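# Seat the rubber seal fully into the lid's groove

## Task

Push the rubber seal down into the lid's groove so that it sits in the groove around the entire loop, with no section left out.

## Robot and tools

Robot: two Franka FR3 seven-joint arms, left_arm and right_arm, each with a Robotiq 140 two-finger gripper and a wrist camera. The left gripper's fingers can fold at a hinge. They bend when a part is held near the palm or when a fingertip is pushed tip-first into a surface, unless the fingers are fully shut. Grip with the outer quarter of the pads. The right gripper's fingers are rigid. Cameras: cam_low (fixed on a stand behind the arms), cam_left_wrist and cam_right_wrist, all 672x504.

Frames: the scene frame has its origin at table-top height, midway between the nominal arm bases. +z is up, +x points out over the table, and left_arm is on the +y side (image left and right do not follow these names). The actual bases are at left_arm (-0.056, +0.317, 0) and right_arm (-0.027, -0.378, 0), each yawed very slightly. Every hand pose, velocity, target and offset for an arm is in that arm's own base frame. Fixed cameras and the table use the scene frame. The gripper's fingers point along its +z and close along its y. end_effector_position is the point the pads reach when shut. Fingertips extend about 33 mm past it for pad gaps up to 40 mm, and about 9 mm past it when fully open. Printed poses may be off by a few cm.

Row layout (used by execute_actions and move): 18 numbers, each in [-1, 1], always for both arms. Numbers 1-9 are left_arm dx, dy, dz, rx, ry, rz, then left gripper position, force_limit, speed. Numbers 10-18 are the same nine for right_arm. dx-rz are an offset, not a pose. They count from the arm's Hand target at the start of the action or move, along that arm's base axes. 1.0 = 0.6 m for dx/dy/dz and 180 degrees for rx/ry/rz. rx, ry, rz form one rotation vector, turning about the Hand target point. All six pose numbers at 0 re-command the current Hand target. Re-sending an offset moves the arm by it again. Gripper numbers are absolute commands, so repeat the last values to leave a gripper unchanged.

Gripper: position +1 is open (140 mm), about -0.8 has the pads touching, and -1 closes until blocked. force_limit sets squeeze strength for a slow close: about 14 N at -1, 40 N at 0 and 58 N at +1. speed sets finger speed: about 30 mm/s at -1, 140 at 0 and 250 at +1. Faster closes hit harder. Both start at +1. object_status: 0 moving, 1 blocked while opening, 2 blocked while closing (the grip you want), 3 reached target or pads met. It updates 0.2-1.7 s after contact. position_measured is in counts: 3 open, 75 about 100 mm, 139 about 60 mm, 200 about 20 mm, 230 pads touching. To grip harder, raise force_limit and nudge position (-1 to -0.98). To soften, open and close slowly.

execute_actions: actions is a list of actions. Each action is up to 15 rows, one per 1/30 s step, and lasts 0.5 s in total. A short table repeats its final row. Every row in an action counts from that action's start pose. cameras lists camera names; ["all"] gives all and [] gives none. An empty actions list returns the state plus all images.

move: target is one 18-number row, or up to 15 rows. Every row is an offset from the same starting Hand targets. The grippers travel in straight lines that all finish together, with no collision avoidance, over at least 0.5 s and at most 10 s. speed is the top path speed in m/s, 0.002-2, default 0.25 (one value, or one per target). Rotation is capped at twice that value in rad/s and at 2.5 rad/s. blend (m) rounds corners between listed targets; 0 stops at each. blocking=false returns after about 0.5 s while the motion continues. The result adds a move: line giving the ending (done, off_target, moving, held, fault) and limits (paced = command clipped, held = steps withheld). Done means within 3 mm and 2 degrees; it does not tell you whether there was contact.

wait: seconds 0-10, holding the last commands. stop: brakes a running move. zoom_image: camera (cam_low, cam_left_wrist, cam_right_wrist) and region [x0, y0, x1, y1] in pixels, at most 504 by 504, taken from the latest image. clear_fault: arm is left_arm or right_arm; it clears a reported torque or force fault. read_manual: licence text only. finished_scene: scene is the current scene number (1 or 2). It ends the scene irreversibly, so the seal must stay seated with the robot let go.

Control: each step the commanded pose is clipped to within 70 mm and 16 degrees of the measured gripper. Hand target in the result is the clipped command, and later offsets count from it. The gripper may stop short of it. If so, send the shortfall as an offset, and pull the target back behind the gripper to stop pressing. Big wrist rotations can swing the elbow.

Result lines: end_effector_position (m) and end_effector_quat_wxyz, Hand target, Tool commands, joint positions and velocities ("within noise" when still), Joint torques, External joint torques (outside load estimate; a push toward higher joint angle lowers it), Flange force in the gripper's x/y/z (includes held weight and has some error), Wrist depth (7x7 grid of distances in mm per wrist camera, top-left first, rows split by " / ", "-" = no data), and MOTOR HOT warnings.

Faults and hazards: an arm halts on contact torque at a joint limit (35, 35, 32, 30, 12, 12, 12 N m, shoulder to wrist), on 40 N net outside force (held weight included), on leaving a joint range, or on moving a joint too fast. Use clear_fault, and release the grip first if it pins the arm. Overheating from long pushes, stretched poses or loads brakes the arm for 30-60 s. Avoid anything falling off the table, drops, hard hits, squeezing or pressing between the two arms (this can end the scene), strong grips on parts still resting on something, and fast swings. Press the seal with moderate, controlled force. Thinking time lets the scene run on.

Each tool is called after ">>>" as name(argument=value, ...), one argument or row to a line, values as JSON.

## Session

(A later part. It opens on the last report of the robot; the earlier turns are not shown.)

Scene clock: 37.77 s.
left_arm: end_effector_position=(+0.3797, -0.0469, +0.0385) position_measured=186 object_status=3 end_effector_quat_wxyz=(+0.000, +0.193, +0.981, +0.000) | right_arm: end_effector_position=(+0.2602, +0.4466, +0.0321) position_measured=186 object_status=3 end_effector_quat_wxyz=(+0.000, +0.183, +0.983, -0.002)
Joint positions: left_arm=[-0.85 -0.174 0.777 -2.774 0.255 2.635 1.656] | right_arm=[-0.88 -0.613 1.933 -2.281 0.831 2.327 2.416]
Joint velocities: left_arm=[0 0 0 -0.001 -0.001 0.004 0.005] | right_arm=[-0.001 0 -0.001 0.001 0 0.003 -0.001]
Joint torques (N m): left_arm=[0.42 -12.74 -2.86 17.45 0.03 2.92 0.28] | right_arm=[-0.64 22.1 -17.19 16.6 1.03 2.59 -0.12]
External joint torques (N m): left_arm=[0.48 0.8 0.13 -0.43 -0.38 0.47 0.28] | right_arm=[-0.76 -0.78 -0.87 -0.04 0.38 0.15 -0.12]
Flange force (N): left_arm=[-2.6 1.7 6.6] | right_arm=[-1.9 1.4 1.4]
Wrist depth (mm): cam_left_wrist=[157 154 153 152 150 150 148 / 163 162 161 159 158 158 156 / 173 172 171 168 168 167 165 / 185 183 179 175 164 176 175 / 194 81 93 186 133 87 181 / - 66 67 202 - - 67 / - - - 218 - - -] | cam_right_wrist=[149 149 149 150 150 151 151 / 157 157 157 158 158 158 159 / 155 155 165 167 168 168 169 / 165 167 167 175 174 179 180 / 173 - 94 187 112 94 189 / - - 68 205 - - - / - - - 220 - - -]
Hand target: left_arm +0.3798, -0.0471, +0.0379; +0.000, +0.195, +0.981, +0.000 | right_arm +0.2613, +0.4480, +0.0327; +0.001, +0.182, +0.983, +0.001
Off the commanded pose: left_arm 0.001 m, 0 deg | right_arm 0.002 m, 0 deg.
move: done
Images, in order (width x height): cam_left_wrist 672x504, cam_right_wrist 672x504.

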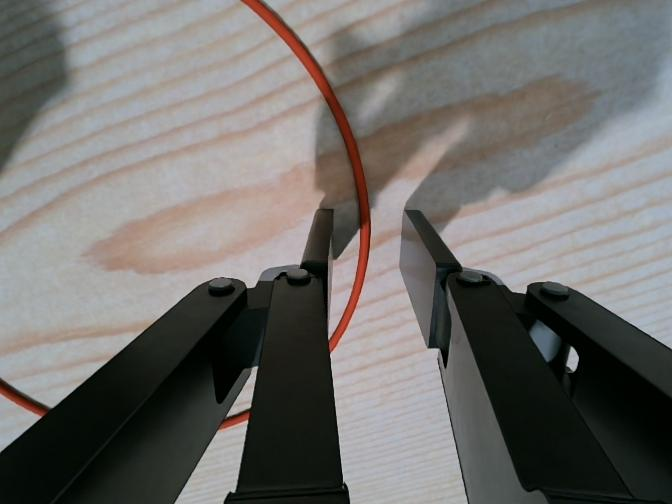

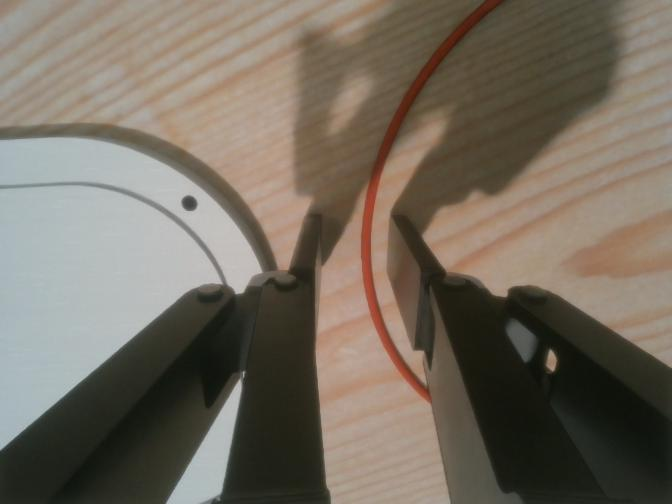

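>>> move(
  target=[
    [0,0,0,0,0,0,-0.45,-1,0.3,0.0024,0.0062,0,0,0,0,-0.45,-1,0.3],
    [0,0,0,0,0,0,-1,-1,-1,0.0024,0.0062,0,0,0,0,-1,-1,-1],
  ],
  speed=0.05,
  cameras=["cam_left_wrist", "cam_right_wrist"],
)

Scene clock: 39.70 s.
left_arm: end_effector_position=(+0.3797, -0.0470, +0.0384) position_measured=225 object_status=0 end_effector_quat_wxyz=(+0.000, +0.194, +0.981, +0.000) | right_arm: end_effector_position=(+0.2623, +0.4515, +0.0327) position_measured=225 object_status=0 end_effector_quat_wxyz=(+0.000, +0.182, +0.983, +0.001)
Joint positions: left_arm=[-0.853 -0.174 0.78 -2.774 0.254 2.636 1.657] | right_arm=[-0.894 -0.615 1.944 -2.267 0.831 2.328 2.416]
Joint torques (N m): left_arm=[0.33 -13.03 -2.82 17.32 0.38 2.76 0.3] | right_arm=[-0.66 22.14 -17.06 16.75 0.75 2.42 0.09]
External joint torques (N m): left_arm=[0.36 0.51 0.15 -0.61 -0.02 0.3 0.3] | right_arm=[-0.67 -1.24 -0.58 0.06 0.1 -0.03 0.09]
Flange force (N): left_arm=[0.0 1.2 3.9] | right_arm=[-1.6 3.3 1.6]
Wrist depth (mm): cam_left_wrist=[156 154 153 152 151 150 148 / 164 162 161 159 159 157 156 / 173 172 171 169 168 166 166 / 185 183 179 147 175 176 176 / 195 193 87 87 - 82 184 / - 64 74 58 - 76 64 / - - - - - - -] | cam_right_wrist=[148 149 150 150 151 151 151 / 157 157 158 159 159 160 160 / 156 157 167 168 168 169 170 / 164 164 174 154 178 181 181 / 178 172 94 83 95 187 192 / - - - - - - 65 / - - - - - - -]
Hand target: left_arm +0.3798, -0.0471, +0.0379; +0.000, +0.195, +0.981, +0.000 | right_arm +0.2627, +0.4517, +0.0327; +0.001, +0.182, +0.983, +0.001
Off the commanded pose: left_arm 0.001 m, 0 deg | right_arm 0.001 m, 0 deg.
move: done
Images, in order (width x height): cam_left_wrist 672x504, cam_right_wrist 672x504.

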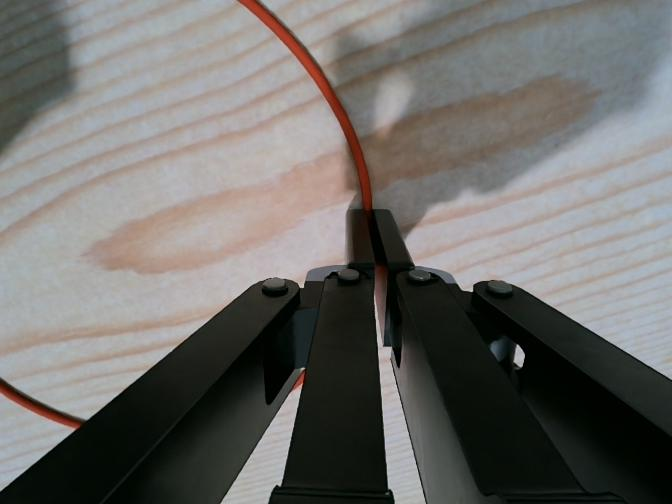

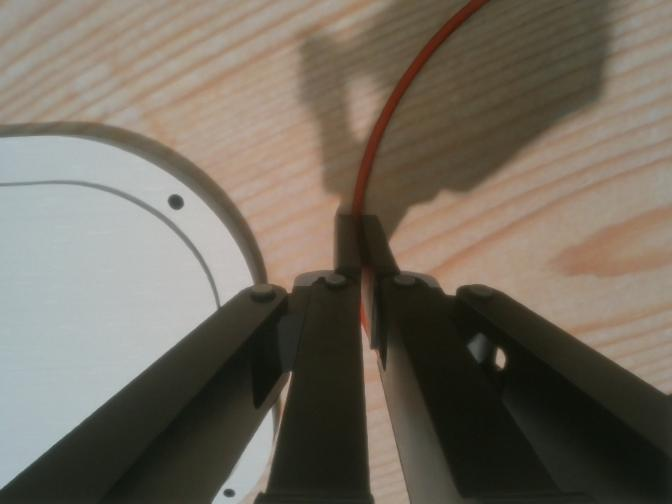

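>>> move(
  target=[
    [0,0,0.1667,0,0,0,-1,-1,-1,0,0,0.1667,0,0,0,-1,-1,-1],
    [-0.0447,-0.4525,0.1667,0,0,0,-1,-1,-1,-0.0508,-0.4668,0.1667,0,0,0,-1,-1,-1],
  ],
  speed=[0.1, 0.15],
  blend=[0.01, 0],
  cameras=["all"],
)

Scene clock: 44.20 s.
left_arm: end_effector_position=(+0.3543, -0.3184, +0.1390) position_measured=225 object_status=2 end_effector_quat_wxyz=(+0.002, +0.199, +0.980, +0.000) | right_arm: end_effector_position=(+0.2334, +0.1726, +0.1334) position_measured=225 object_status=2 end_effector_quat_wxyz=(+0.002, +0.185, +0.983, +0.002)
Joint positions: left_arm=[-1.012 -0.111 0.278 -2.42 0.043 2.317 1.207] | right_arm=[0.019 -0.907 0.697 -2.939 0.618 2.079 2.108]
Joint velocities: left_arm=[-0.001 0.001 0 0.001 0.001 0 -0.006] | right_arm=[0 0.001 0.001 0 -0.002 0 -0.005]
Joint torques (N m): left_arm=[0.74 -23.85 -1.25 22.32 0.24 2.24 -0.26] | right_arm=[0.56 0.71 -11.27 19.75 0.42 2.37 -0.16]
External joint torques (N m): left_arm=[0.81 1.31 -0.2 -0.14 -0.34 -0.25 -0.26] | right_arm=[0.56 -0.27 -1.25 -0.65 -0.34 -0.08 -0.16]
Flange force (N): left_arm=[-3.3 -1.2 1.8] | right_arm=[2.2 -6.0 -2.6]
Wrist depth (mm): cam_left_wrist=[238 233 233 237 240 239 237 / 249 246 245 246 254 251 250 / 261 261 261 260 268 266 264 / 280 277 274 131 281 283 280 / 309 296 81 87 - 81 295 / - 64 74 58 - 76 64 / - - - - - - -] | cam_right_wrist=[231 231 232 231 230 228 227 / 244 246 245 241 235 238 238 / 258 258 262 253 249 249 251 / 276 274 278 137 263 265 266 / 293 289 94 83 95 94 297 / - - - - - - 65 / - - - - - - -]
Hand target: left_arm +0.3530, -0.3186, +0.1380; +0.000, +0.195, +0.981, +0.000 | right_arm +0.2323, +0.1716, +0.1327; +0.001, +0.182, +0.983, +0.001
Off the commanded pose: left_arm 0.002 m, 1 deg | right_arm 0.002 m, 0 deg.
move: done

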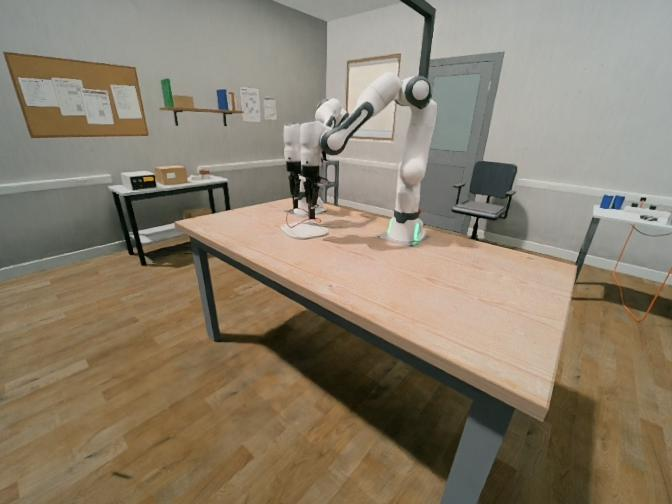

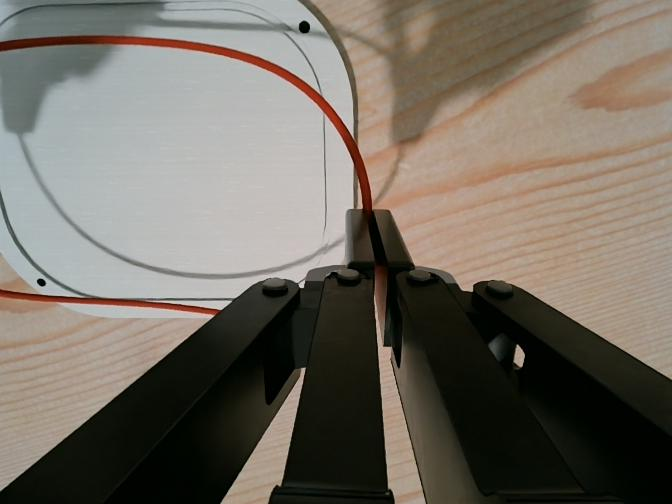

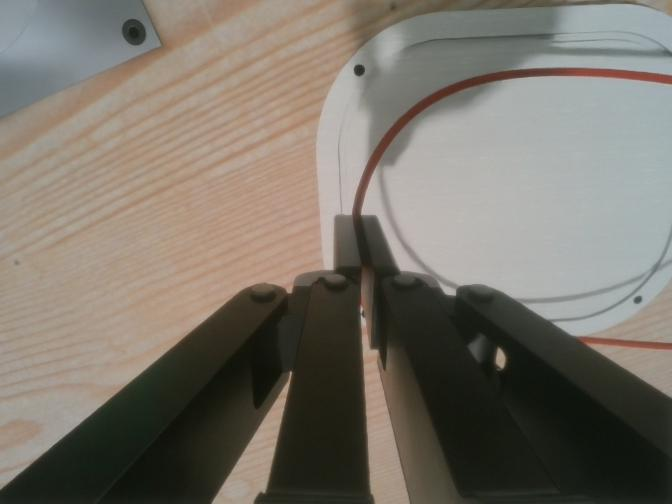

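>>> zoom_image(
  camera="cam_low",
  region=[260, 160, 360, 250],
)

Scaled by 5.040 from the camera's 672x504 image, which has a finer 960x720 frame.

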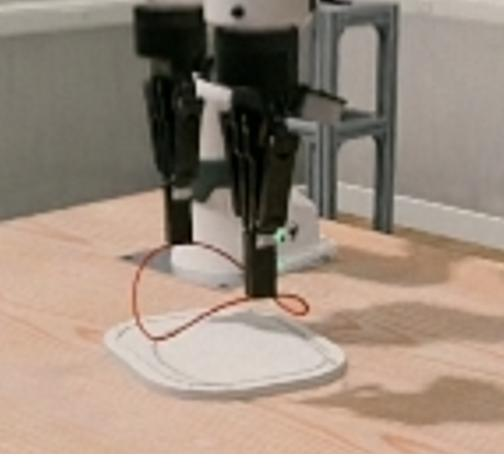

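>>> move(
  target=[-0.0153,0.0063,-0.125,0,0,0,-1,-1,-1,0.0062,-0.0023,-0.1245,0,0,0,-1,-1,-1],
  speed=0.1,
  cameras=["all"],
)

>>> zoom_image(
  camera="cam_low",
  region=[260, 160, 360, 250],
)

Scene clock: 47.03 s.
left_arm: end_effector_position=(+0.3447, -0.3136, +0.0639) position_measured=225 object_status=2 end_effector_quat_wxyz=(+0.000, +0.192, +0.981, +0.001) | right_arm: end_effector_position=(+0.2346, +0.1692, +0.0576) position_measured=225 object_status=2 end_effector_quat_wxyz=(+0.000, +0.183, +0.983, -0.001)
Joint positions: left_arm=[-1.015 0.019 0.276 -2.505 -0.007 2.523 1.224] | right_arm=[-0.019 -0.656 0.853 -3.011 0.74 2.393 2.067]
Joint velocities: left_arm=[0.001 0 0 0 0 0.001 0.004] | right_arm=[0 0.001 -0.001 0 0.001 0.006 -0.002]
Joint torques (N m): left_arm=[0.58 -25.66 -0.43 19.45 0.11 2.81 0.34] | right_arm=[-0.24 -1.66 -9.21 17.08 0.75 2.55 -0.15]
External joint torques (N m): left_arm=[0.59 1.55 -0.57 -0.48 -0.35 0.32 0.34] | right_arm=[-0.28 0.57 -0.91 -0.3 0.16 0.1 -0.15]
Flange force (N): left_arm=[-3.1 -0.3 5.5] | right_arm=[-2.6 -0.8 1.7]
Wrist depth (mm): cam_left_wrist=[166 166 166 172 175 173 172 / 175 175 173 178 184 183 182 / 187 185 186 185 193 193 192 / 197 196 195 147 204 205 204 / 211 - 81 87 - 81 214 / - 64 74 58 - 76 64 / - - - - - - -] | cam_right_wrist=[166 166 166 165 157 156 153 / 175 175 177 171 164 165 164 / 186 185 186 178 176 175 174 / 198 197 197 123 182 184 185 / 210 208 94 83 95 97 195 / - - - - - - 65 / - - - - - - -]
Hand target: left_arm +0.3438, -0.3148, +0.0630; +0.000, +0.195, +0.981, +0.000 | right_arm +0.2360, +0.1703, +0.0580; +0.001, +0.182, +0.983, +0.001
Off the commanded pose: left_arm 0.002 m, 0 deg | right_arm 0.002 m, 0 deg.
move: done

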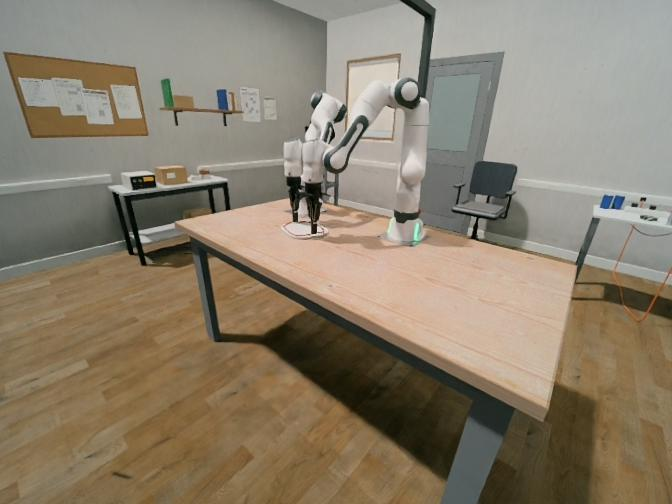

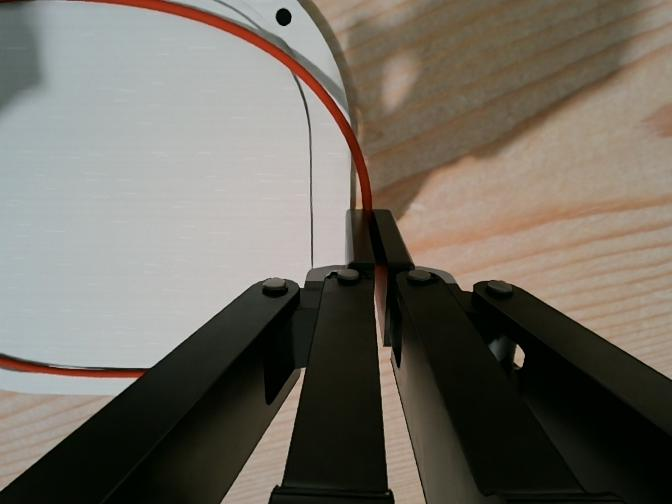

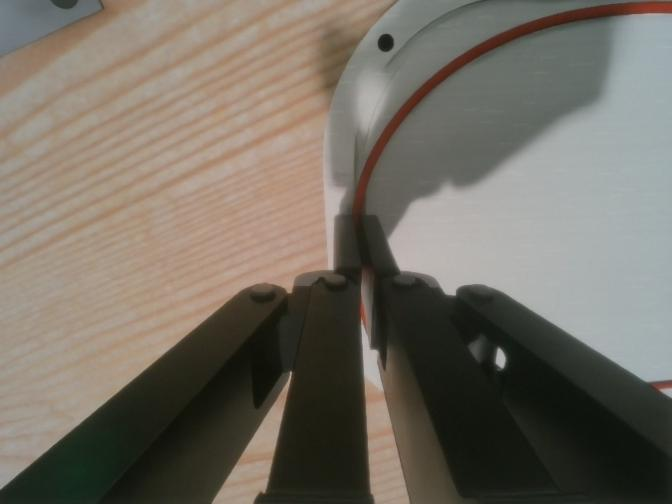

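Scaled by 5.040 from the camera's 672x504 image, which has a finer 960x720 frame.

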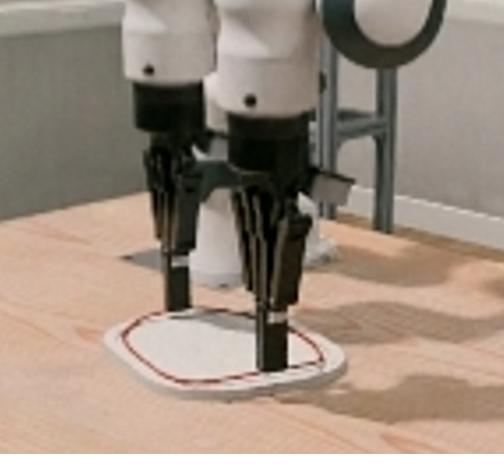

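>>> zoom_image(
  camera="cam_right_wrist",
  region=[300, 40, 480, 240],
)

>>> zoom_image(
  camera="cam_left_wrist",
  region=[240, 0, 420, 230],
)

Scaled by 2.520 from the camera's 672x504 image, which has a finer 960x720 frame.

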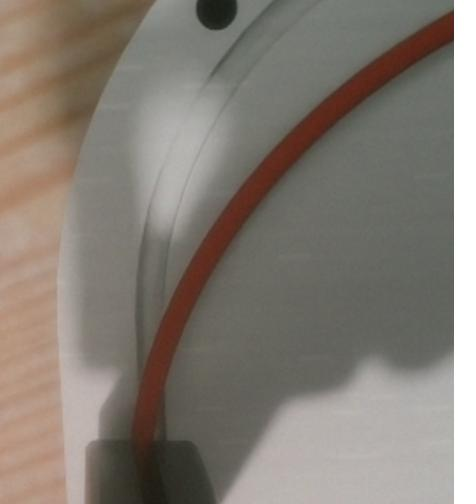

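Scaled by 2.191 from the camera's 672x504 image, which has a finer 960x720 frame.

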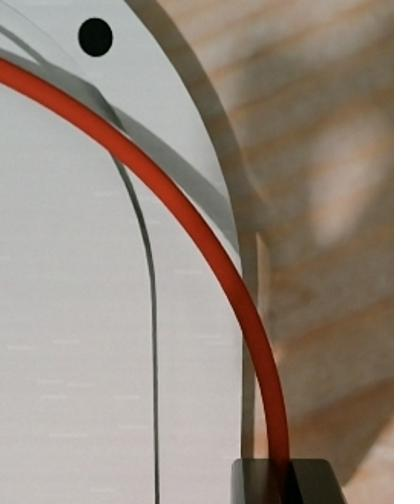

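>>> move(
  target=[
    [0.0115,0.0277,0,0,0,0,-1,-1,-1,0.0011,0.003,-0.01,0,0,0,-1,-1,-1],
    [0.0115,0.0277,-0.008,0,0,0,-1,-1,-1,0.0011,0.003,-0.0192,0,0,0,-1,-1,-1],
  ],
  speed=0.05,
  cameras=["all"],
)

>>> zoom_image(
  camera="cam_right_wrist",
  region=[300, 40, 480, 240],
)

Scene clock: 49.10 s.
left_arm: end_effector_position=(+0.3503, -0.2990, +0.0593) position_measured=225 object_status=2 end_effector_quat_wxyz=(+0.000, +0.194, +0.981, +0.000) | right_arm: end_effector_position=(+0.2368, +0.1717, +0.0511) position_measured=225 object_status=2 end_effector_quat_wxyz=(+0.001, +0.181, +0.983, -0.001)
Joint positions: left_arm=[-0.999 0.015 0.292 -2.525 -0.007 2.54 1.259] | right_arm=[-0.029 -0.616 0.871 -3.007 0.744 2.434 2.066]
Joint velocities: left_arm=[0.001 0.001 0.001 0 0 0.003 0.008] | right_arm=[within noise]
Joint torques (N m): left_arm=[0.93 -25.3 0.02 18.93 0.27 2.84 0.32] | right_arm=[0.17 -1.64 -8.14 16.3 0.96 2.6 0.06]
External joint torques (N m): left_arm=[0.94 1.31 -0.12 -0.65 -0.18 0.37 0.32] | right_arm=[0.22 1.1 -0.06 -0.65 0.39 0.16 0.06]
External joint torques when the fault began: right_arm=[-0.17 5.68 2.4 -3.41 1.44 0.56 -0.04]
Flange force (N): left_arm=[-2.0 1.1 5.1] | right_arm=[-0.5 1.0 6.3]
Flange force when the fault began (N): right_arm=[-7.9 12.4 38.4]
Wrist depth (mm): cam_left_wrist=[162 162 161 171 170 169 168 / 172 172 171 178 180 179 177 / 182 181 181 189 190 189 187 / 193 191 189 147 198 200 199 / 206 202 81 87 - 81 209 / - 64 74 58 - 76 64 / - - - - - - -] | cam_right_wrist=[160 161 161 159 149 149 150 / 169 170 169 166 157 158 158 / 179 179 179 169 168 168 165 / 190 190 191 136 176 178 178 / 203 201 94 83 95 96 189 / - - - - - - 65 / - - - - - - -]
Hand target: left_arm +0.3507, -0.2982, +0.0582; +0.000, +0.195, +0.981, +0.000 | right_arm +0.2368, +0.1717, +0.0511; +0.001, +0.181, +0.983, -0.001 (not the last commanded pose)
Tool commands: left_gripper/position=-1.0 left_gripper/force_limit=-1.0 left_gripper/speed=-1.0 right_gripper/position=-1.0 right_gripper/force_limit=-1.0 right_gripper/speed=-1.0
Off the commanded pose: left_arm 0.001 m, 0 deg | right_arm 0.005 m, 0 deg.
FORCE FAULT: contact force on the right arm reached its limit, and that arm stopped. The contact can be on any part of that arm, not only on its tool. That arm's remaining commands of this call were not run. That arm is still stopped at the end of this call. While its stop runs, that arm takes no new command, but execute_actions still moves its gripper.
CLEAR FAULT: the right arm stays stopped (Reflex) until you call clear_fault(arm="right_arm").
move: fault (right_arm)

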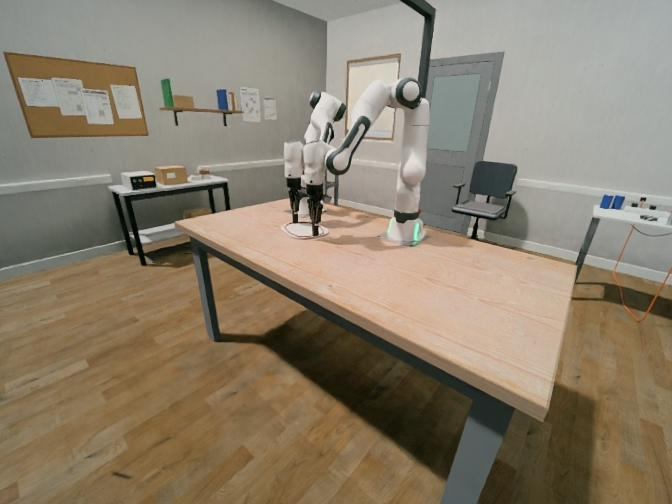

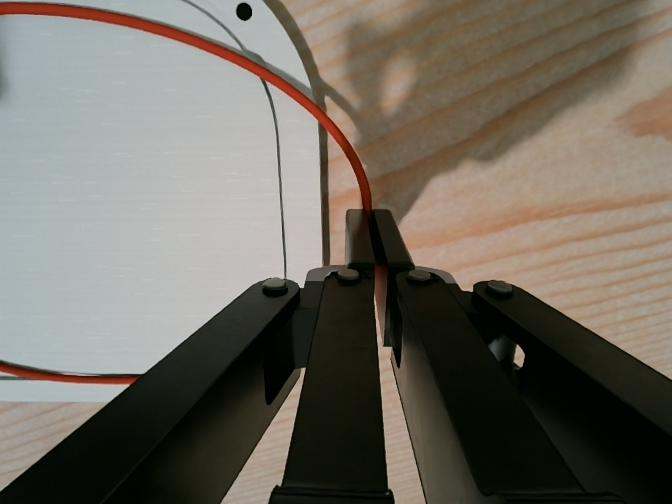

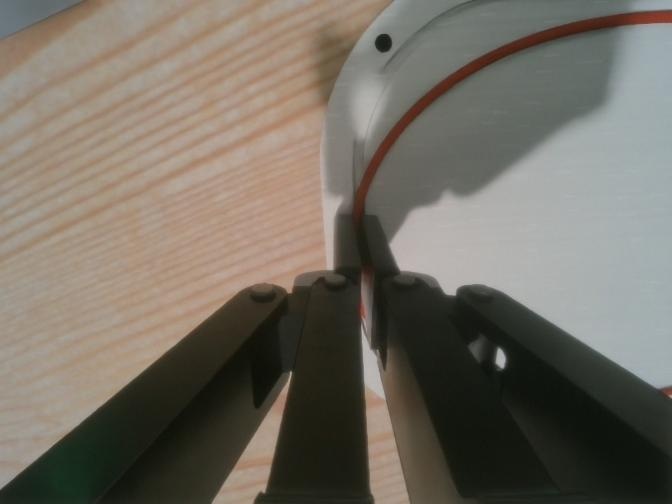

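Scaled by 2.520 from the camera's 672x504 image, which has a finer 960x720 frame.

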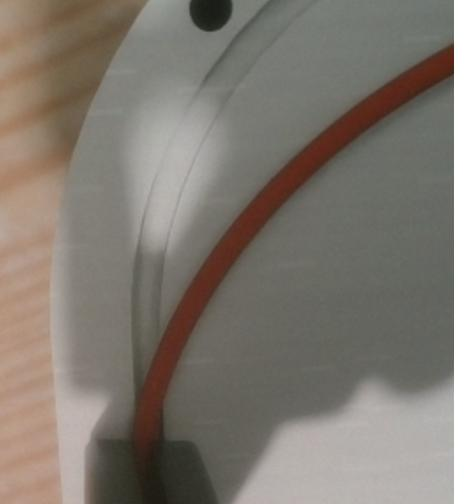

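>>> clear_fault(
  arm="right_arm",
)

>>> move(
  target=[0,0,0,0,0,0,-1,-1,-1,0,0,0.0005,0,0,0,-0.6,-1,-0.5],
  speed=0.02,
  cameras=["cam_right_wrist"],
)

>>> zoom_image(
  camera="cam_right_wrist",
  region=[300, 100, 480, 300],
)

Scene clock: 49.37 s.
left_arm: end_effector_position=(+0.3504, -0.2991, +0.0594) position_measured=225 object_status=2 end_effector_quat_wxyz=(+0.000, +0.194, +0.981, +0.000) | right_arm: end_effector_position=(+0.2368, +0.1717, +0.0511) position_measured=225 object_status=2 end_effector_quat_wxyz=(+0.001, +0.181, +0.983, -0.001)
Joint positions: left_arm=[-0.999 0.015 0.292 -2.525 -0.007 2.541 1.26] | right_arm=[-0.029 -0.616 0.871 -3.007 0.744 2.434 2.066]
Joint torques (N m): left_arm=[0.92 -25.28 0.06 18.97 0.28 2.84 0.35] | right_arm=[0.2 -1.68 -8.18 16.28 0.96 2.59 0.09]
External joint torques (N m): left_arm=[0.91 1.48 -0.08 -0.81 -0.17 0.34 0.35] | right_arm=[0.16 1.1 -0.17 -0.73 0.4 0.15 0.09]
Flange force (N): left_arm=[-1.9 1.1 5.5] | right_arm=[-0.6 0.7 6.1]
Wrist depth (mm): cam_left_wrist=[162 162 162 171 170 169 168 / 172 172 169 178 179 179 177 / 181 181 180 188 190 189 188 / 193 192 189 147 199 199 199 / 206 202 81 87 - 81 208 / - 64 74 58 - 76 64 / - - - - - - -] | cam_right_wrist=[161 161 161 159 149 150 150 / 168 168 170 166 158 159 158 / 179 180 180 169 168 170 168 / 190 191 190 137 176 181 177 / 203 200 94 83 95 94 191 / - - - - - - 65 / - - - - - - -]
Hand target: left_arm +0.3507, -0.2982, +0.0582; +0.000, +0.195, +0.981, +0.000 | right_arm +0.2368, +0.1717, +0.0511; +0.001, +0.181, +0.983, -0.001 (not the last commanded pose)
Tool commands: left_gripper/position=-1.0 left_gripper/force_limit=-1.0 left_gripper/speed=-1.0 right_gripper/position=-1.0 right_gripper/force_limit=-1.0 right_gripper/speed=-1.0
Off the commanded pose: left_arm 0.002 m, 0 deg | right_arm 0.005 m, 0 deg.
FORCE FAULT, CONTINUED: the right arm's stop, for the force fault that an earlier result reported, is over. The call counts as one of the actions that you can send in this scene. That arm's target is now where it stood when the stop ended, not its last command. That arm accepts commands again.
CLEAR FAULT: your call cleared the right arm's force fault. If the contact force or a joint's load stays at its limit, that arm stops again.

Scene clock: 50.07 s.
left_arm: end_effector_position=(+0.3505, -0.2991, +0.0594) position_measured=225 object_status=2 end_effector_quat_wxyz=(+0.000, +0.195, +0.981, +0.000) | right_arm: end_effector_position=(+0.2368, +0.1717, +0.0511) position_measured=205 object_status=3 end_effector_quat_wxyz=(+0.001, +0.181, +0.983, -0.001)
Joint positions: left_arm=[-0.999 0.015 0.292 -2.525 -0.007 2.541 1.261] | right_arm=[-0.029 -0.616 0.871 -3.007 0.744 2.434 2.066]
Joint torques (N m): left_arm=[0.92 -25.29 0.02 18.95 0.24 2.8 0.31] | right_arm=[-0.04 -3.35 -9.13 16.35 0.63 2.37 0.06]
External joint torques (N m): left_arm=[0.92 1.35 -0.11 -0.73 -0.21 0.32 0.31] | right_arm=[0 -0.62 -1.07 -0.6 0.07 -0.07 0.06]
Flange force (N): left_arm=[-1.9 1.1 5.1] | right_arm=[2.5 -5.6 -5.4]
Wrist depth (mm): cam_left_wrist=[163 162 161 171 171 170 168 / 172 173 170 179 180 178 178 / 182 181 180 189 190 189 188 / 193 192 189 147 198 200 199 / - 201 81 87 - 81 209 / - 64 74 58 - 76 64 / - - - - - - -] | cam_right_wrist=[160 161 161 159 149 150 150 / 169 169 169 163 158 158 160 / 179 179 179 169 167 167 165 / 190 190 190 161 174 178 178 / 203 200 94 89 97 95 190 / - - - 201 - - - / - - - - - - -]
Hand target: left_arm +0.3507, -0.2982, +0.0582; +0.000, +0.195, +0.981, +0.000 | right_arm +0.2368, +0.1717, +0.0514; +0.001, +0.181, +0.983, -0.001
Off the commanded pose: left_arm 0.002 m, 0 deg | right_arm 0.000 m, 0 deg.
move: done
Images, in order (width x height): cam_right_wrist 672x504.

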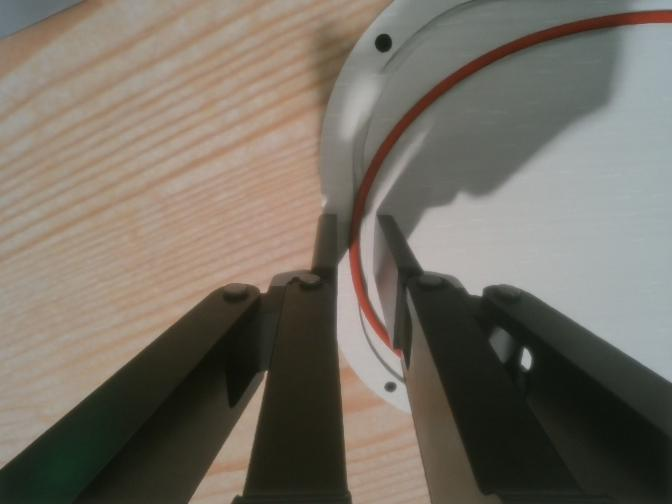

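Scaled by 2.520 from the camera's 672x504 image, which has a finer 960x720 frame.

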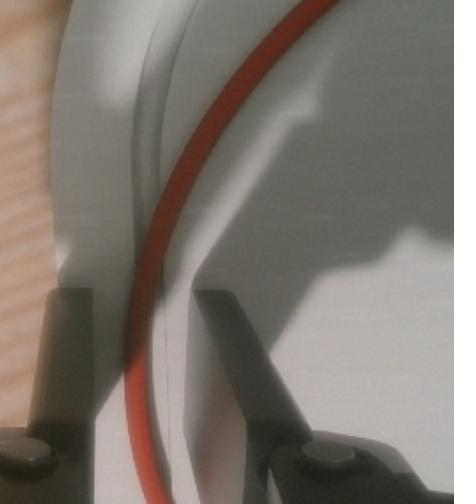

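>>> move(
  target=[
    [0,0,0,0,0,0,-1,-1,-1,0,0,0.0,0,0,0,-1,-1,-1],
    [0,0,0,0,0,0,-1,-1,-1,0,0,0.0017,0,0,0,-1,-1,-1],
    [0,0,0,0,0,0,-1,-1,-1,0.0015,0.0039,0.0017,0,0,0,-1,-1,-1],
    [0,0,0,0,0,0,-1,-1,-1,0.0015,0.0039,-0.0002,0,0,0,-1,-1,-1],
  ],
  speed=0.03,
  cameras=["cam_right_wrist"],
)

>>> zoom_image(
  camera="cam_right_wrist",
  region=[300, 100, 480, 300],
)

Scene clock: 52.57 s.
left_arm: end_effector_position=(+0.3505, -0.2991, +0.0594) position_measured=225 object_status=2 end_effector_quat_wxyz=(+0.000, +0.195, +0.981, +0.000) | right_arm: end_effector_position=(+0.2366, +0.1734, +0.0511) position_measured=225 object_status=2 end_effector_quat_wxyz=(+0.000, +0.180, +0.984, -0.001)
Joint positions: left_arm=[-0.999 0.015 0.292 -2.525 -0.007 2.541 1.261] | right_arm=[-0.034 -0.613 0.878 -3.002 0.744 2.432 2.067]
Joint torques (N m): left_arm=[0.92 -25.31 0.05 18.93 0.25 2.8 0.31] | right_arm=[-0.54 -2.12 -8.47 16.48 0.63 2.5 0.15]
External joint torques (N m): left_arm=[0.97 1.41 -0.03 -0.77 -0.2 0.32 0.31] | right_arm=[-0.56 0.61 -0.37 -0.49 0.06 0.06 0.15]
Flange force (N): left_arm=[-2.0 1.2 5.2] | right_arm=[-2.8 0.9 3.2]
Wrist depth (mm): cam_left_wrist=[161 162 161 171 171 169 169 / 174 172 170 178 179 179 177 / 181 180 178 189 190 189 187 / - 192 190 147 199 200 199 / 205 201 81 87 - 82 209 / - 64 74 58 - 76 64 / - - - - - - -] | cam_right_wrist=[161 161 161 159 150 150 150 / 169 170 169 166 158 158 159 / 179 180 179 171 168 167 169 / 191 191 191 138 176 178 178 / 202 201 94 83 95 94 191 / - - - - - - 65 / - - - - - - -]
Hand target: left_arm +0.3507, -0.2982, +0.0582; +0.000, +0.195, +0.981, +0.000 | right_arm +0.2377, +0.1740, +0.0513; +0.001, +0.181, +0.983, -0.001
Off the commanded pose: left_arm 0.002 m, 0 deg | right_arm 0.001 m, 0 deg.
move: done
Images, in order (width x height): cam_right_wrist 672x504.

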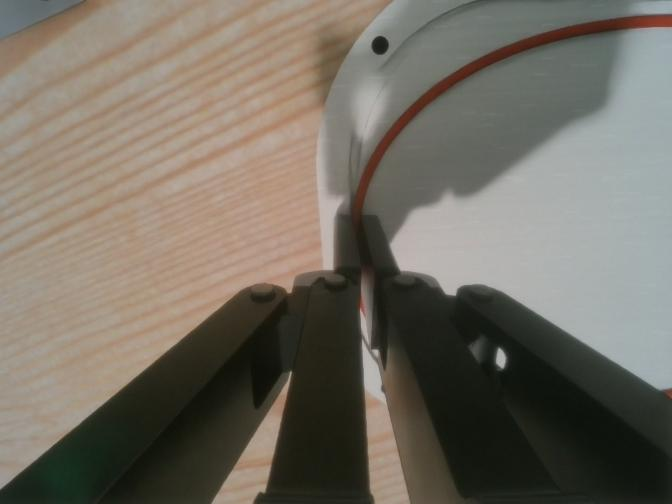

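Scaled by 2.520 from the camera's 672x504 image, which has a finer 960x720 frame.

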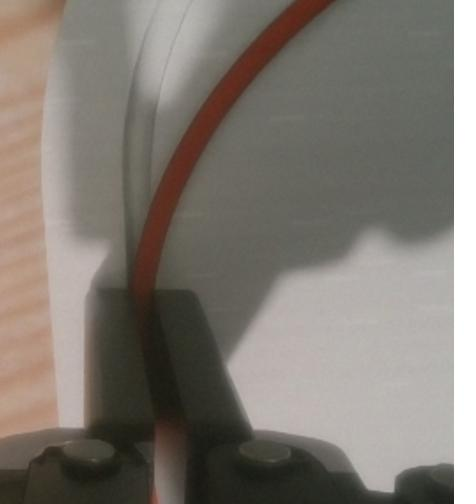

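>>> move(
  target=[
    [0,0,0,0,0,0,-1,-1,-1,0,0,0.0,0,0,0,-0.6,-1,-0.5],
    [0,0,0,0,0,0,-1,-1,-1,0,0,0.03,0,0,0,-0.6,-1,-0.5],
  ],
  speed=0.05,
  cameras=["cam_right_wrist"],
)

>>> zoom_image(
  camera="cam_right_wrist",
  region=[300, 100, 480, 300],
)

Scene clock: 54.47 s.
left_arm: end_effector_position=(+0.3505, -0.2991, +0.0594) position_measured=225 object_status=2 end_effector_quat_wxyz=(+0.000, +0.195, +0.981, +0.000) | right_arm: end_effector_position=(+0.2379, +0.1736, +0.0686) position_measured=205 object_status=3 end_effector_quat_wxyz=(+0.001, +0.181, +0.983, +0.000)
Joint positions: left_arm=[-0.999 0.015 0.292 -2.525 -0.007 2.541 1.261] | right_arm=[-0.021 -0.688 0.841 -2.992 0.724 2.349 2.071]
Joint velocities: left_arm=[within noise] | right_arm=[0.001 -0.001 -0.001 -0.001 -0.001 -0.004 0.001]
Joint torques (N m): left_arm=[0.9 -25.31 0.05 18.94 0.24 2.79 0.31] | right_arm=[0.05 -2.78 -9.48 17.5 0.45 2.15 0.23]
External joint torques (N m): left_arm=[0.86 1.42 -0.13 -0.79 -0.21 0.3 0.31] | right_arm=[0.03 -0.89 -0.72 -0.38 -0.17 -0.3 0.23]
Flange force (N): left_arm=[-1.9 1.0 5.2] | right_arm=[3.5 -5.0 -6.7]
Wrist depth (mm): cam_left_wrist=[161 164 161 170 171 169 168 / - 172 170 178 179 179 177 / 182 180 180 188 189 189 188 / - 192 189 147 198 200 199 / 206 201 81 87 - 81 210 / - 64 74 58 - 76 64 / - - - - - - -] | cam_right_wrist=[175 176 176 175 166 165 166 / 187 186 185 180 175 175 175 / 196 196 196 187 185 185 185 / 208 207 208 161 191 196 196 / 222 219 94 89 97 95 209 / - - - 232 - - - / - - - - - - -]
Hand target: left_arm +0.3507, -0.2982, +0.0582; +0.000, +0.195, +0.981, +0.000 | right_arm +0.2377, +0.1740, +0.0693; +0.001, +0.181, +0.983, -0.001
Off the commanded pose: left_arm 0.002 m, 0 deg | right_arm 0.001 m, 0 deg.
move: done
Images, in order (width x height): cam_right_wrist 672x504.

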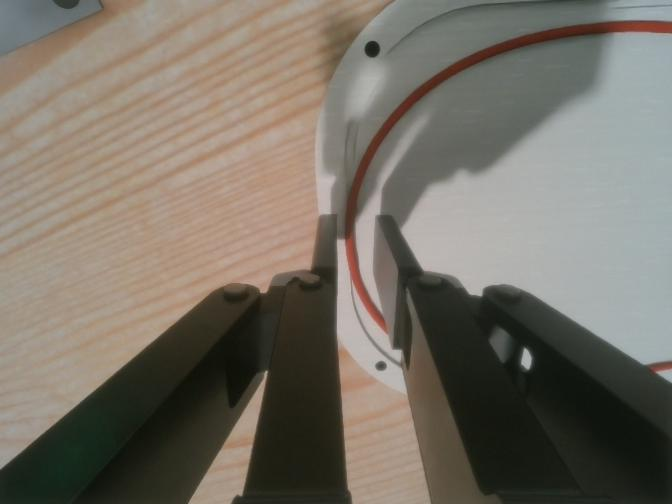

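Scaled by 2.520 from the camera's 672x504 image, which has a finer 960x720 frame.

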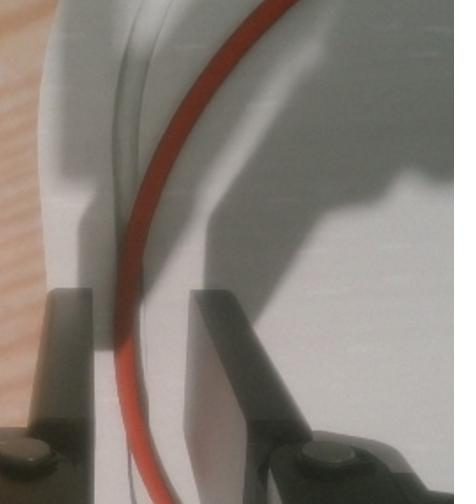

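>>> move(
  target=[
    [0,0,0,0,0,0,-1,-1,-1,0,0,0,0,0,0,-0.81,-1,0.2],
    [0,0,0,0,0,0,-1,-1,-1,-0.0003,-0.001,-0.0215,0,0,0,-0.81,-1,0.2],
  ],
  speed=0.05,
)

>>> execute_actions(
  actions=[
    [[0,0,0,0,0,0,-1,-1,-1,0,0,-0.00167,0,0,0,-0.81,-1,0.2]],
    [[0,0,0,0,0,0,-1,-1,-1,0,0,-0.00167,0,0,0,-0.81,-1,0.2]],
    [[0,0,0,0,0,0,-1,-1,-1,0,0,-0.00167,0,0,0,-0.81,-1,0.2]],
  ],
)

Scene clock: 56.37 s.
left_arm: end_effector_position=(+0.3505, -0.2991, +0.0594) position_measured=225 object_status=2 end_effector_quat_wxyz=(+0.000, +0.195, +0.981, +0.000) | right_arm: end_effector_position=(+0.2372, +0.1738, +0.0569) position_measured=231 object_status=3 end_effector_quat_wxyz=(+0.001, +0.181, +0.983, -0.001)
Joint positions: left_arm=[-0.999 0.015 0.292 -2.525 -0.007 2.541 1.261] | right_arm=[-0.03 -0.639 0.868 -2.998 0.739 2.403 2.071]
Joint velocities: left_arm=[within noise] | right_arm=[-0.001 0 0.001 0.001 -0.001 0.005 -0.001]
Joint torques (N m): left_arm=[0.87 -25.28 0.06 18.92 0.25 2.8 0.31] | right_arm=[-0.45 -1.84 -9.02 16.45 0.96 2.5 -0.05]
External joint torques (N m): left_arm=[0.84 1.42 -0.11 -0.77 -0.2 0.31 0.31] | right_arm=[-0.47 0.63 -0.66 -0.88 0.38 0.05 -0.05]
Flange force (N): left_arm=[-1.9 1.0 5.2] | right_arm=[-1.8 -1.4 3.0]
Wrist depth (mm): cam_left_wrist=[163 162 162 171 170 169 169 / 171 173 170 179 180 178 177 / 181 181 181 189 190 188 188 / 193 192 189 147 198 200 199 / 203 202 81 87 - 81 209 / - 64 74 58 - 76 64 / - - - - - - -] | cam_right_wrist=[165 166 165 164 156 154 156 / 174 175 175 171 164 165 163 / 185 185 185 177 173 173 176 / 197 196 196 122 185 184 183 / 210 207 90 83 89 192 196 / - - - - - - 65 / - - - - - - -]
Hand target: left_arm +0.3507, -0.2982, +0.0582; +0.000, +0.195, +0.981, +0.000 | right_arm +0.2375, +0.1734, +0.0564; +0.001, +0.181, +0.983, -0.001
Off the commanded pose: left_arm 0.002 m, 0 deg | right_arm 0.001 m, 0 deg.
move: done

Scene clock: 58.07 s.
left_arm: end_effector_position=(+0.3505, -0.2991, +0.0594) position_measured=225 object_status=2 end_effector_quat_wxyz=(+0.000, +0.195, +0.981, +0.000) | right_arm: end_effector_position=(+0.2375, +0.1740, +0.0540) position_measured=231 object_status=3 end_effector_quat_wxyz=(+0.001, +0.181, +0.984, -0.001)
Joint positions: left_arm=[-0.999 0.015 0.292 -2.525 -0.007 2.541 1.261] | right_arm=[-0.03 -0.623 0.871 -3 0.739 2.421 2.071]
Joint torques (N m): left_arm=[0.91 -25.32 0.04 18.93 0.26 2.81 0.26] | right_arm=[-0.24 -2.12 -8.92 16.23 0.81 2.51 0.01]
External joint torques (N m): left_arm=[0.9 1.4 -0.1 -0.79 -0.19 0.32 0.26] | right_arm=[-0.25 0.54 -0.74 -0.87 0.24 0.08 0.01]
External joint torques at the end of the 1st action: left_arm=[0.97 1.39 -0.04 -0.78 -0.2 0.32 0.29] | right_arm=[-0.19 0.71 -0.75 -0.99 0.23 0.14 -0.02]
External joint torques at the end of the 2nd action: left_arm=[0.96 1.42 -0.05 -0.79 -0.21 0.31 0.3] | right_arm=[-0.28 1.06 -0.73 -0.95 0.23 0.08 -0.01]
Flange force (N): left_arm=[-1.7 1.0 5.1] | right_arm=[-1.0 -1.9 2.1]
Flange force at the end of the 1st action (N): left_arm=[-1.8 1.2 5.2] | right_arm=[-1.2 -1.8 3.1]
Flange force at the end of the 2nd action (N): left_arm=[-1.9 1.2 5.2] | right_arm=[-2.4 -0.6 4.5]
Wrist depth (mm): cam_left_wrist=[163 163 161 171 170 169 169 / 174 172 170 178 179 179 177 / 183 181 180 189 190 188 187 / 194 193 189 147 199 200 199 / 205 202 81 87 - 82 209 / - 64 74 58 - 76 64 / - - - - - - -] | cam_right_wrist=[163 163 163 161 154 152 153 / 172 172 172 164 161 161 161 / 182 183 182 172 171 171 170 / 193 193 194 122 179 181 181 / 206 204 90 83 89 96 193 / - - - - - - 65 / - - - - - - -]
Hand target: left_arm +0.3507, -0.2982, +0.0582; +0.000, +0.195, +0.981, +0.000 | right_arm +0.2375, +0.1734, +0.0533; +0.001, +0.181, +0.983, -0.001
Off the commanded pose: left_arm 0.002 m, 0 deg | right_arm 0.001 m, 0 deg.

>>> execute_actions(
  actions=[
    [[0,0,0,0,0,0,-1,-1,-1,0,0,-0.00167,0,0,0,-0.81,-1,0.2]],
    [[0,0,0,0,0,0,-1,-1,-1,0,0,-0.00167,0,0,0,-0.81,-1,0.2]],
  ],
  cameras=["cam_right_wrist"],
)

>>> zoom_image(
  camera="cam_right_wrist",
  region=[300, 100, 480, 300],
)

Scene clock: 59.47 s.
left_arm: end_effector_position=(+0.3505, -0.2991, +0.0594) position_measured=225 object_status=2 end_effector_quat_wxyz=(+0.000, +0.195, +0.981, +0.000) | right_arm: end_effector_position=(+0.2382, +0.1752, +0.0530) position_measured=231 object_status=3 end_effector_quat_wxyz=(+0.002, +0.181, +0.984, +0.001)
Joint positions: left_arm=[-0.999 0.015 0.292 -2.525 -0.007 2.541 1.261] | right_arm=[-0.03 -0.615 0.873 -2.999 0.742 2.431 2.071]
Joint torques (N m): left_arm=[0.85 -25.28 0.05 18.91 0.26 2.82 0.31] | right_arm=[-1.2 -1.26 -8.03 13.55 0.47 2.71 0.01]
External joint torques (N m): left_arm=[0.83 1.43 -0.11 -0.76 -0.19 0.34 0.31] | right_arm=[-1.25 1.54 0.07 -3.61 -0.09 0.26 0.01]
External joint torques at the end of the 1st action: left_arm=[0.82 1.35 -0.12 -0.74 -0.2 0.31 0.28] | right_arm=[-0.76 1.29 -0.18 -2.59 0.2 0.23 -0.04]
Flange force (N): left_arm=[-1.9 0.9 5.3] | right_arm=[-4.0 -2.2 11.4]
Flange force at the end of the 1st action (N): left_arm=[-1.7 0.9 5.0] | right_arm=[-2.6 -2.0 9.0]
Wrist depth (mm): cam_left_wrist=[- 162 162 172 170 170 169 / 171 173 170 179 179 179 178 / - 180 180 189 190 189 188 / 196 192 185 147 198 201 200 / - - 81 87 - 82 209 / - 64 74 58 - 76 64 / - - - - - - -] | cam_right_wrist=[161 161 162 160 152 151 151 / 171 171 171 163 160 160 160 / 180 181 181 171 169 169 169 / 192 191 192 136 178 179 180 / 205 202 90 83 89 96 193 / - - - - - - 65 / - - - - - - -]
Hand target: left_arm +0.3507, -0.2982, +0.0582; +0.000, +0.195, +0.981, +0.000 | right_arm +0.2375, +0.1734, +0.0513; +0.001, +0.181, +0.983, -0.001
Off the commanded pose: left_arm 0.002 m, 0 deg | right_arm 0.003 m, 0 deg.
Images, in order (width x height): cam_right_wrist 672x504.

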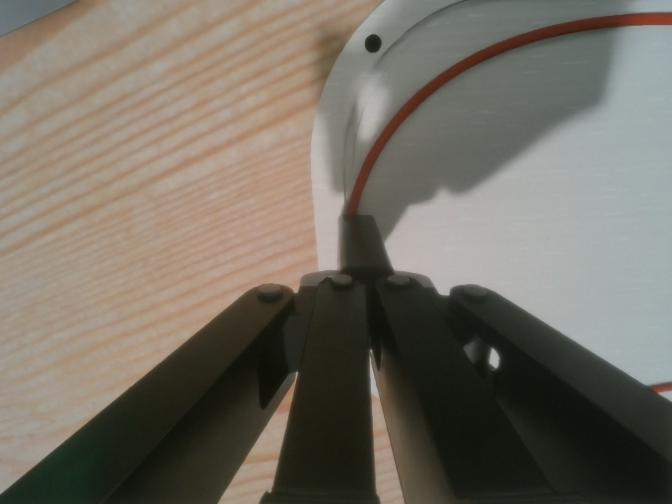

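Scaled by 2.520 from the camera's 672x504 image, which has a finer 960x720 frame.

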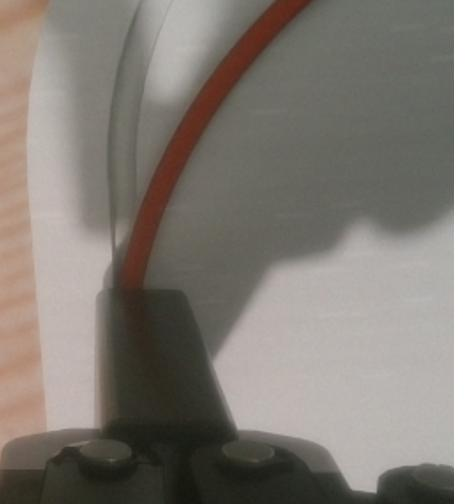

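>>> execute_actions(
  actions=[
    [[0,0,0,0,0,0,-1,-1,-1,0,0,-0.0012,0,0,0,-0.81,-1,0.2]],
    [[0,0,0,0,0,0,-1,-1,-1,0,0,-0.0012,0,0,0,-0.81,-1,0.2]],
  ],
  cameras=["cam_right_wrist"],
)

>>> zoom_image(
  camera="cam_right_wrist",
  region=[300, 100, 480, 300],
)

Scene clock: 61.93 s.
left_arm: end_effector_position=(+0.3505, -0.2991, +0.0594) position_measured=225 object_status=2 end_effector_quat_wxyz=(+0.000, +0.195, +0.981, +0.000) | right_arm: end_effector_position=(+0.2386, +0.1750, +0.0514) position_measured=231 object_status=3 end_effector_quat_wxyz=(+0.002, +0.181, +0.983, +0.001)
Joint positions: left_arm=[-0.999 0.015 0.292 -2.525 -0.007 2.541 1.261] | right_arm=[-0.032 -0.607 0.876 -3.001 0.743 2.441 2.071]
Joint torques (N m): left_arm=[0.9 -25.25 0.05 18.95 0.26 2.81 0.27] | right_arm=[-0.68 -1.84 -8.09 15.27 0.54 2.32 -0.02]
External joint torques (N m): left_arm=[0.85 1.35 -0.13 -0.64 -0.19 0.34 0.27] | right_arm=[-0.71 1.08 -0.07 -1.78 -0.02 -0.14 -0.02]
External joint torques at the end of the 1st action: left_arm=[0.95 1.47 -0.1 -0.85 -0.2 0.3 0.34] | right_arm=[-1.44 1.42 0.08 -4.13 -0.21 0.23 -0.03]
Flange force (N): left_arm=[-2.0 0.8 5.0] | right_arm=[-2.8 -0.6 5.7]
Flange force at the end of the 1st action (N): left_arm=[-1.9 1.2 5.4] | right_arm=[-3.9 -3.5 11.1]
Wrist depth (mm): cam_left_wrist=[162 162 161 171 170 170 168 / 172 172 171 178 179 179 177 / 181 181 180 188 190 189 187 / 193 192 189 147 199 200 199 / 206 203 81 87 - 81 209 / - 64 74 58 - 76 64 / - - - - - - -] | cam_right_wrist=[160 161 160 158 150 150 150 / 169 169 169 162 158 159 159 / 179 179 179 170 168 167 166 / 190 190 191 137 176 179 179 / 203 200 90 83 89 186 191 / - - - - - - 62 / - - - - - - -]
Hand target: left_arm +0.3507, -0.2982, +0.0582; +0.000, +0.195, +0.981, +0.000 | right_arm +0.2375, +0.1734, +0.0499; +0.001, +0.181, +0.983, -0.001
Off the commanded pose: left_arm 0.002 m, 0 deg | right_arm 0.002 m, 0 deg.
Images, in order (width x height): cam_right_wrist 672x504.

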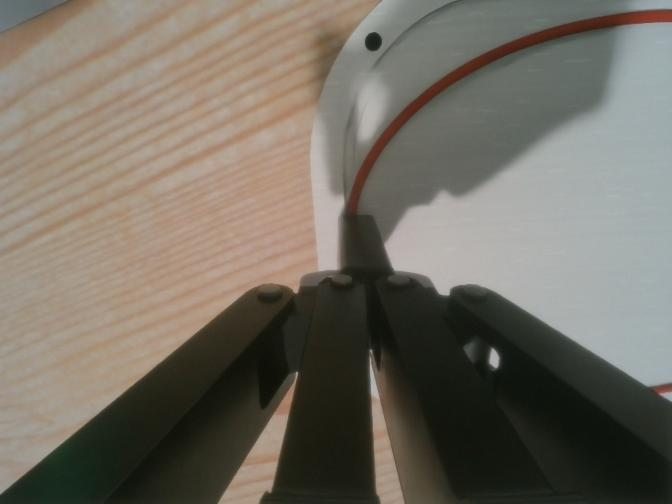

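Scaled by 2.520 from the camera's 672x504 image, which has a finer 960x720 frame.

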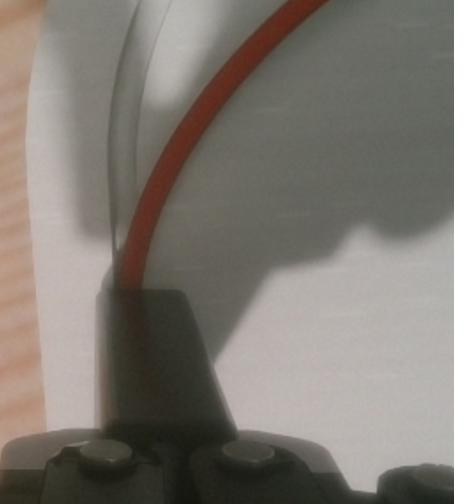

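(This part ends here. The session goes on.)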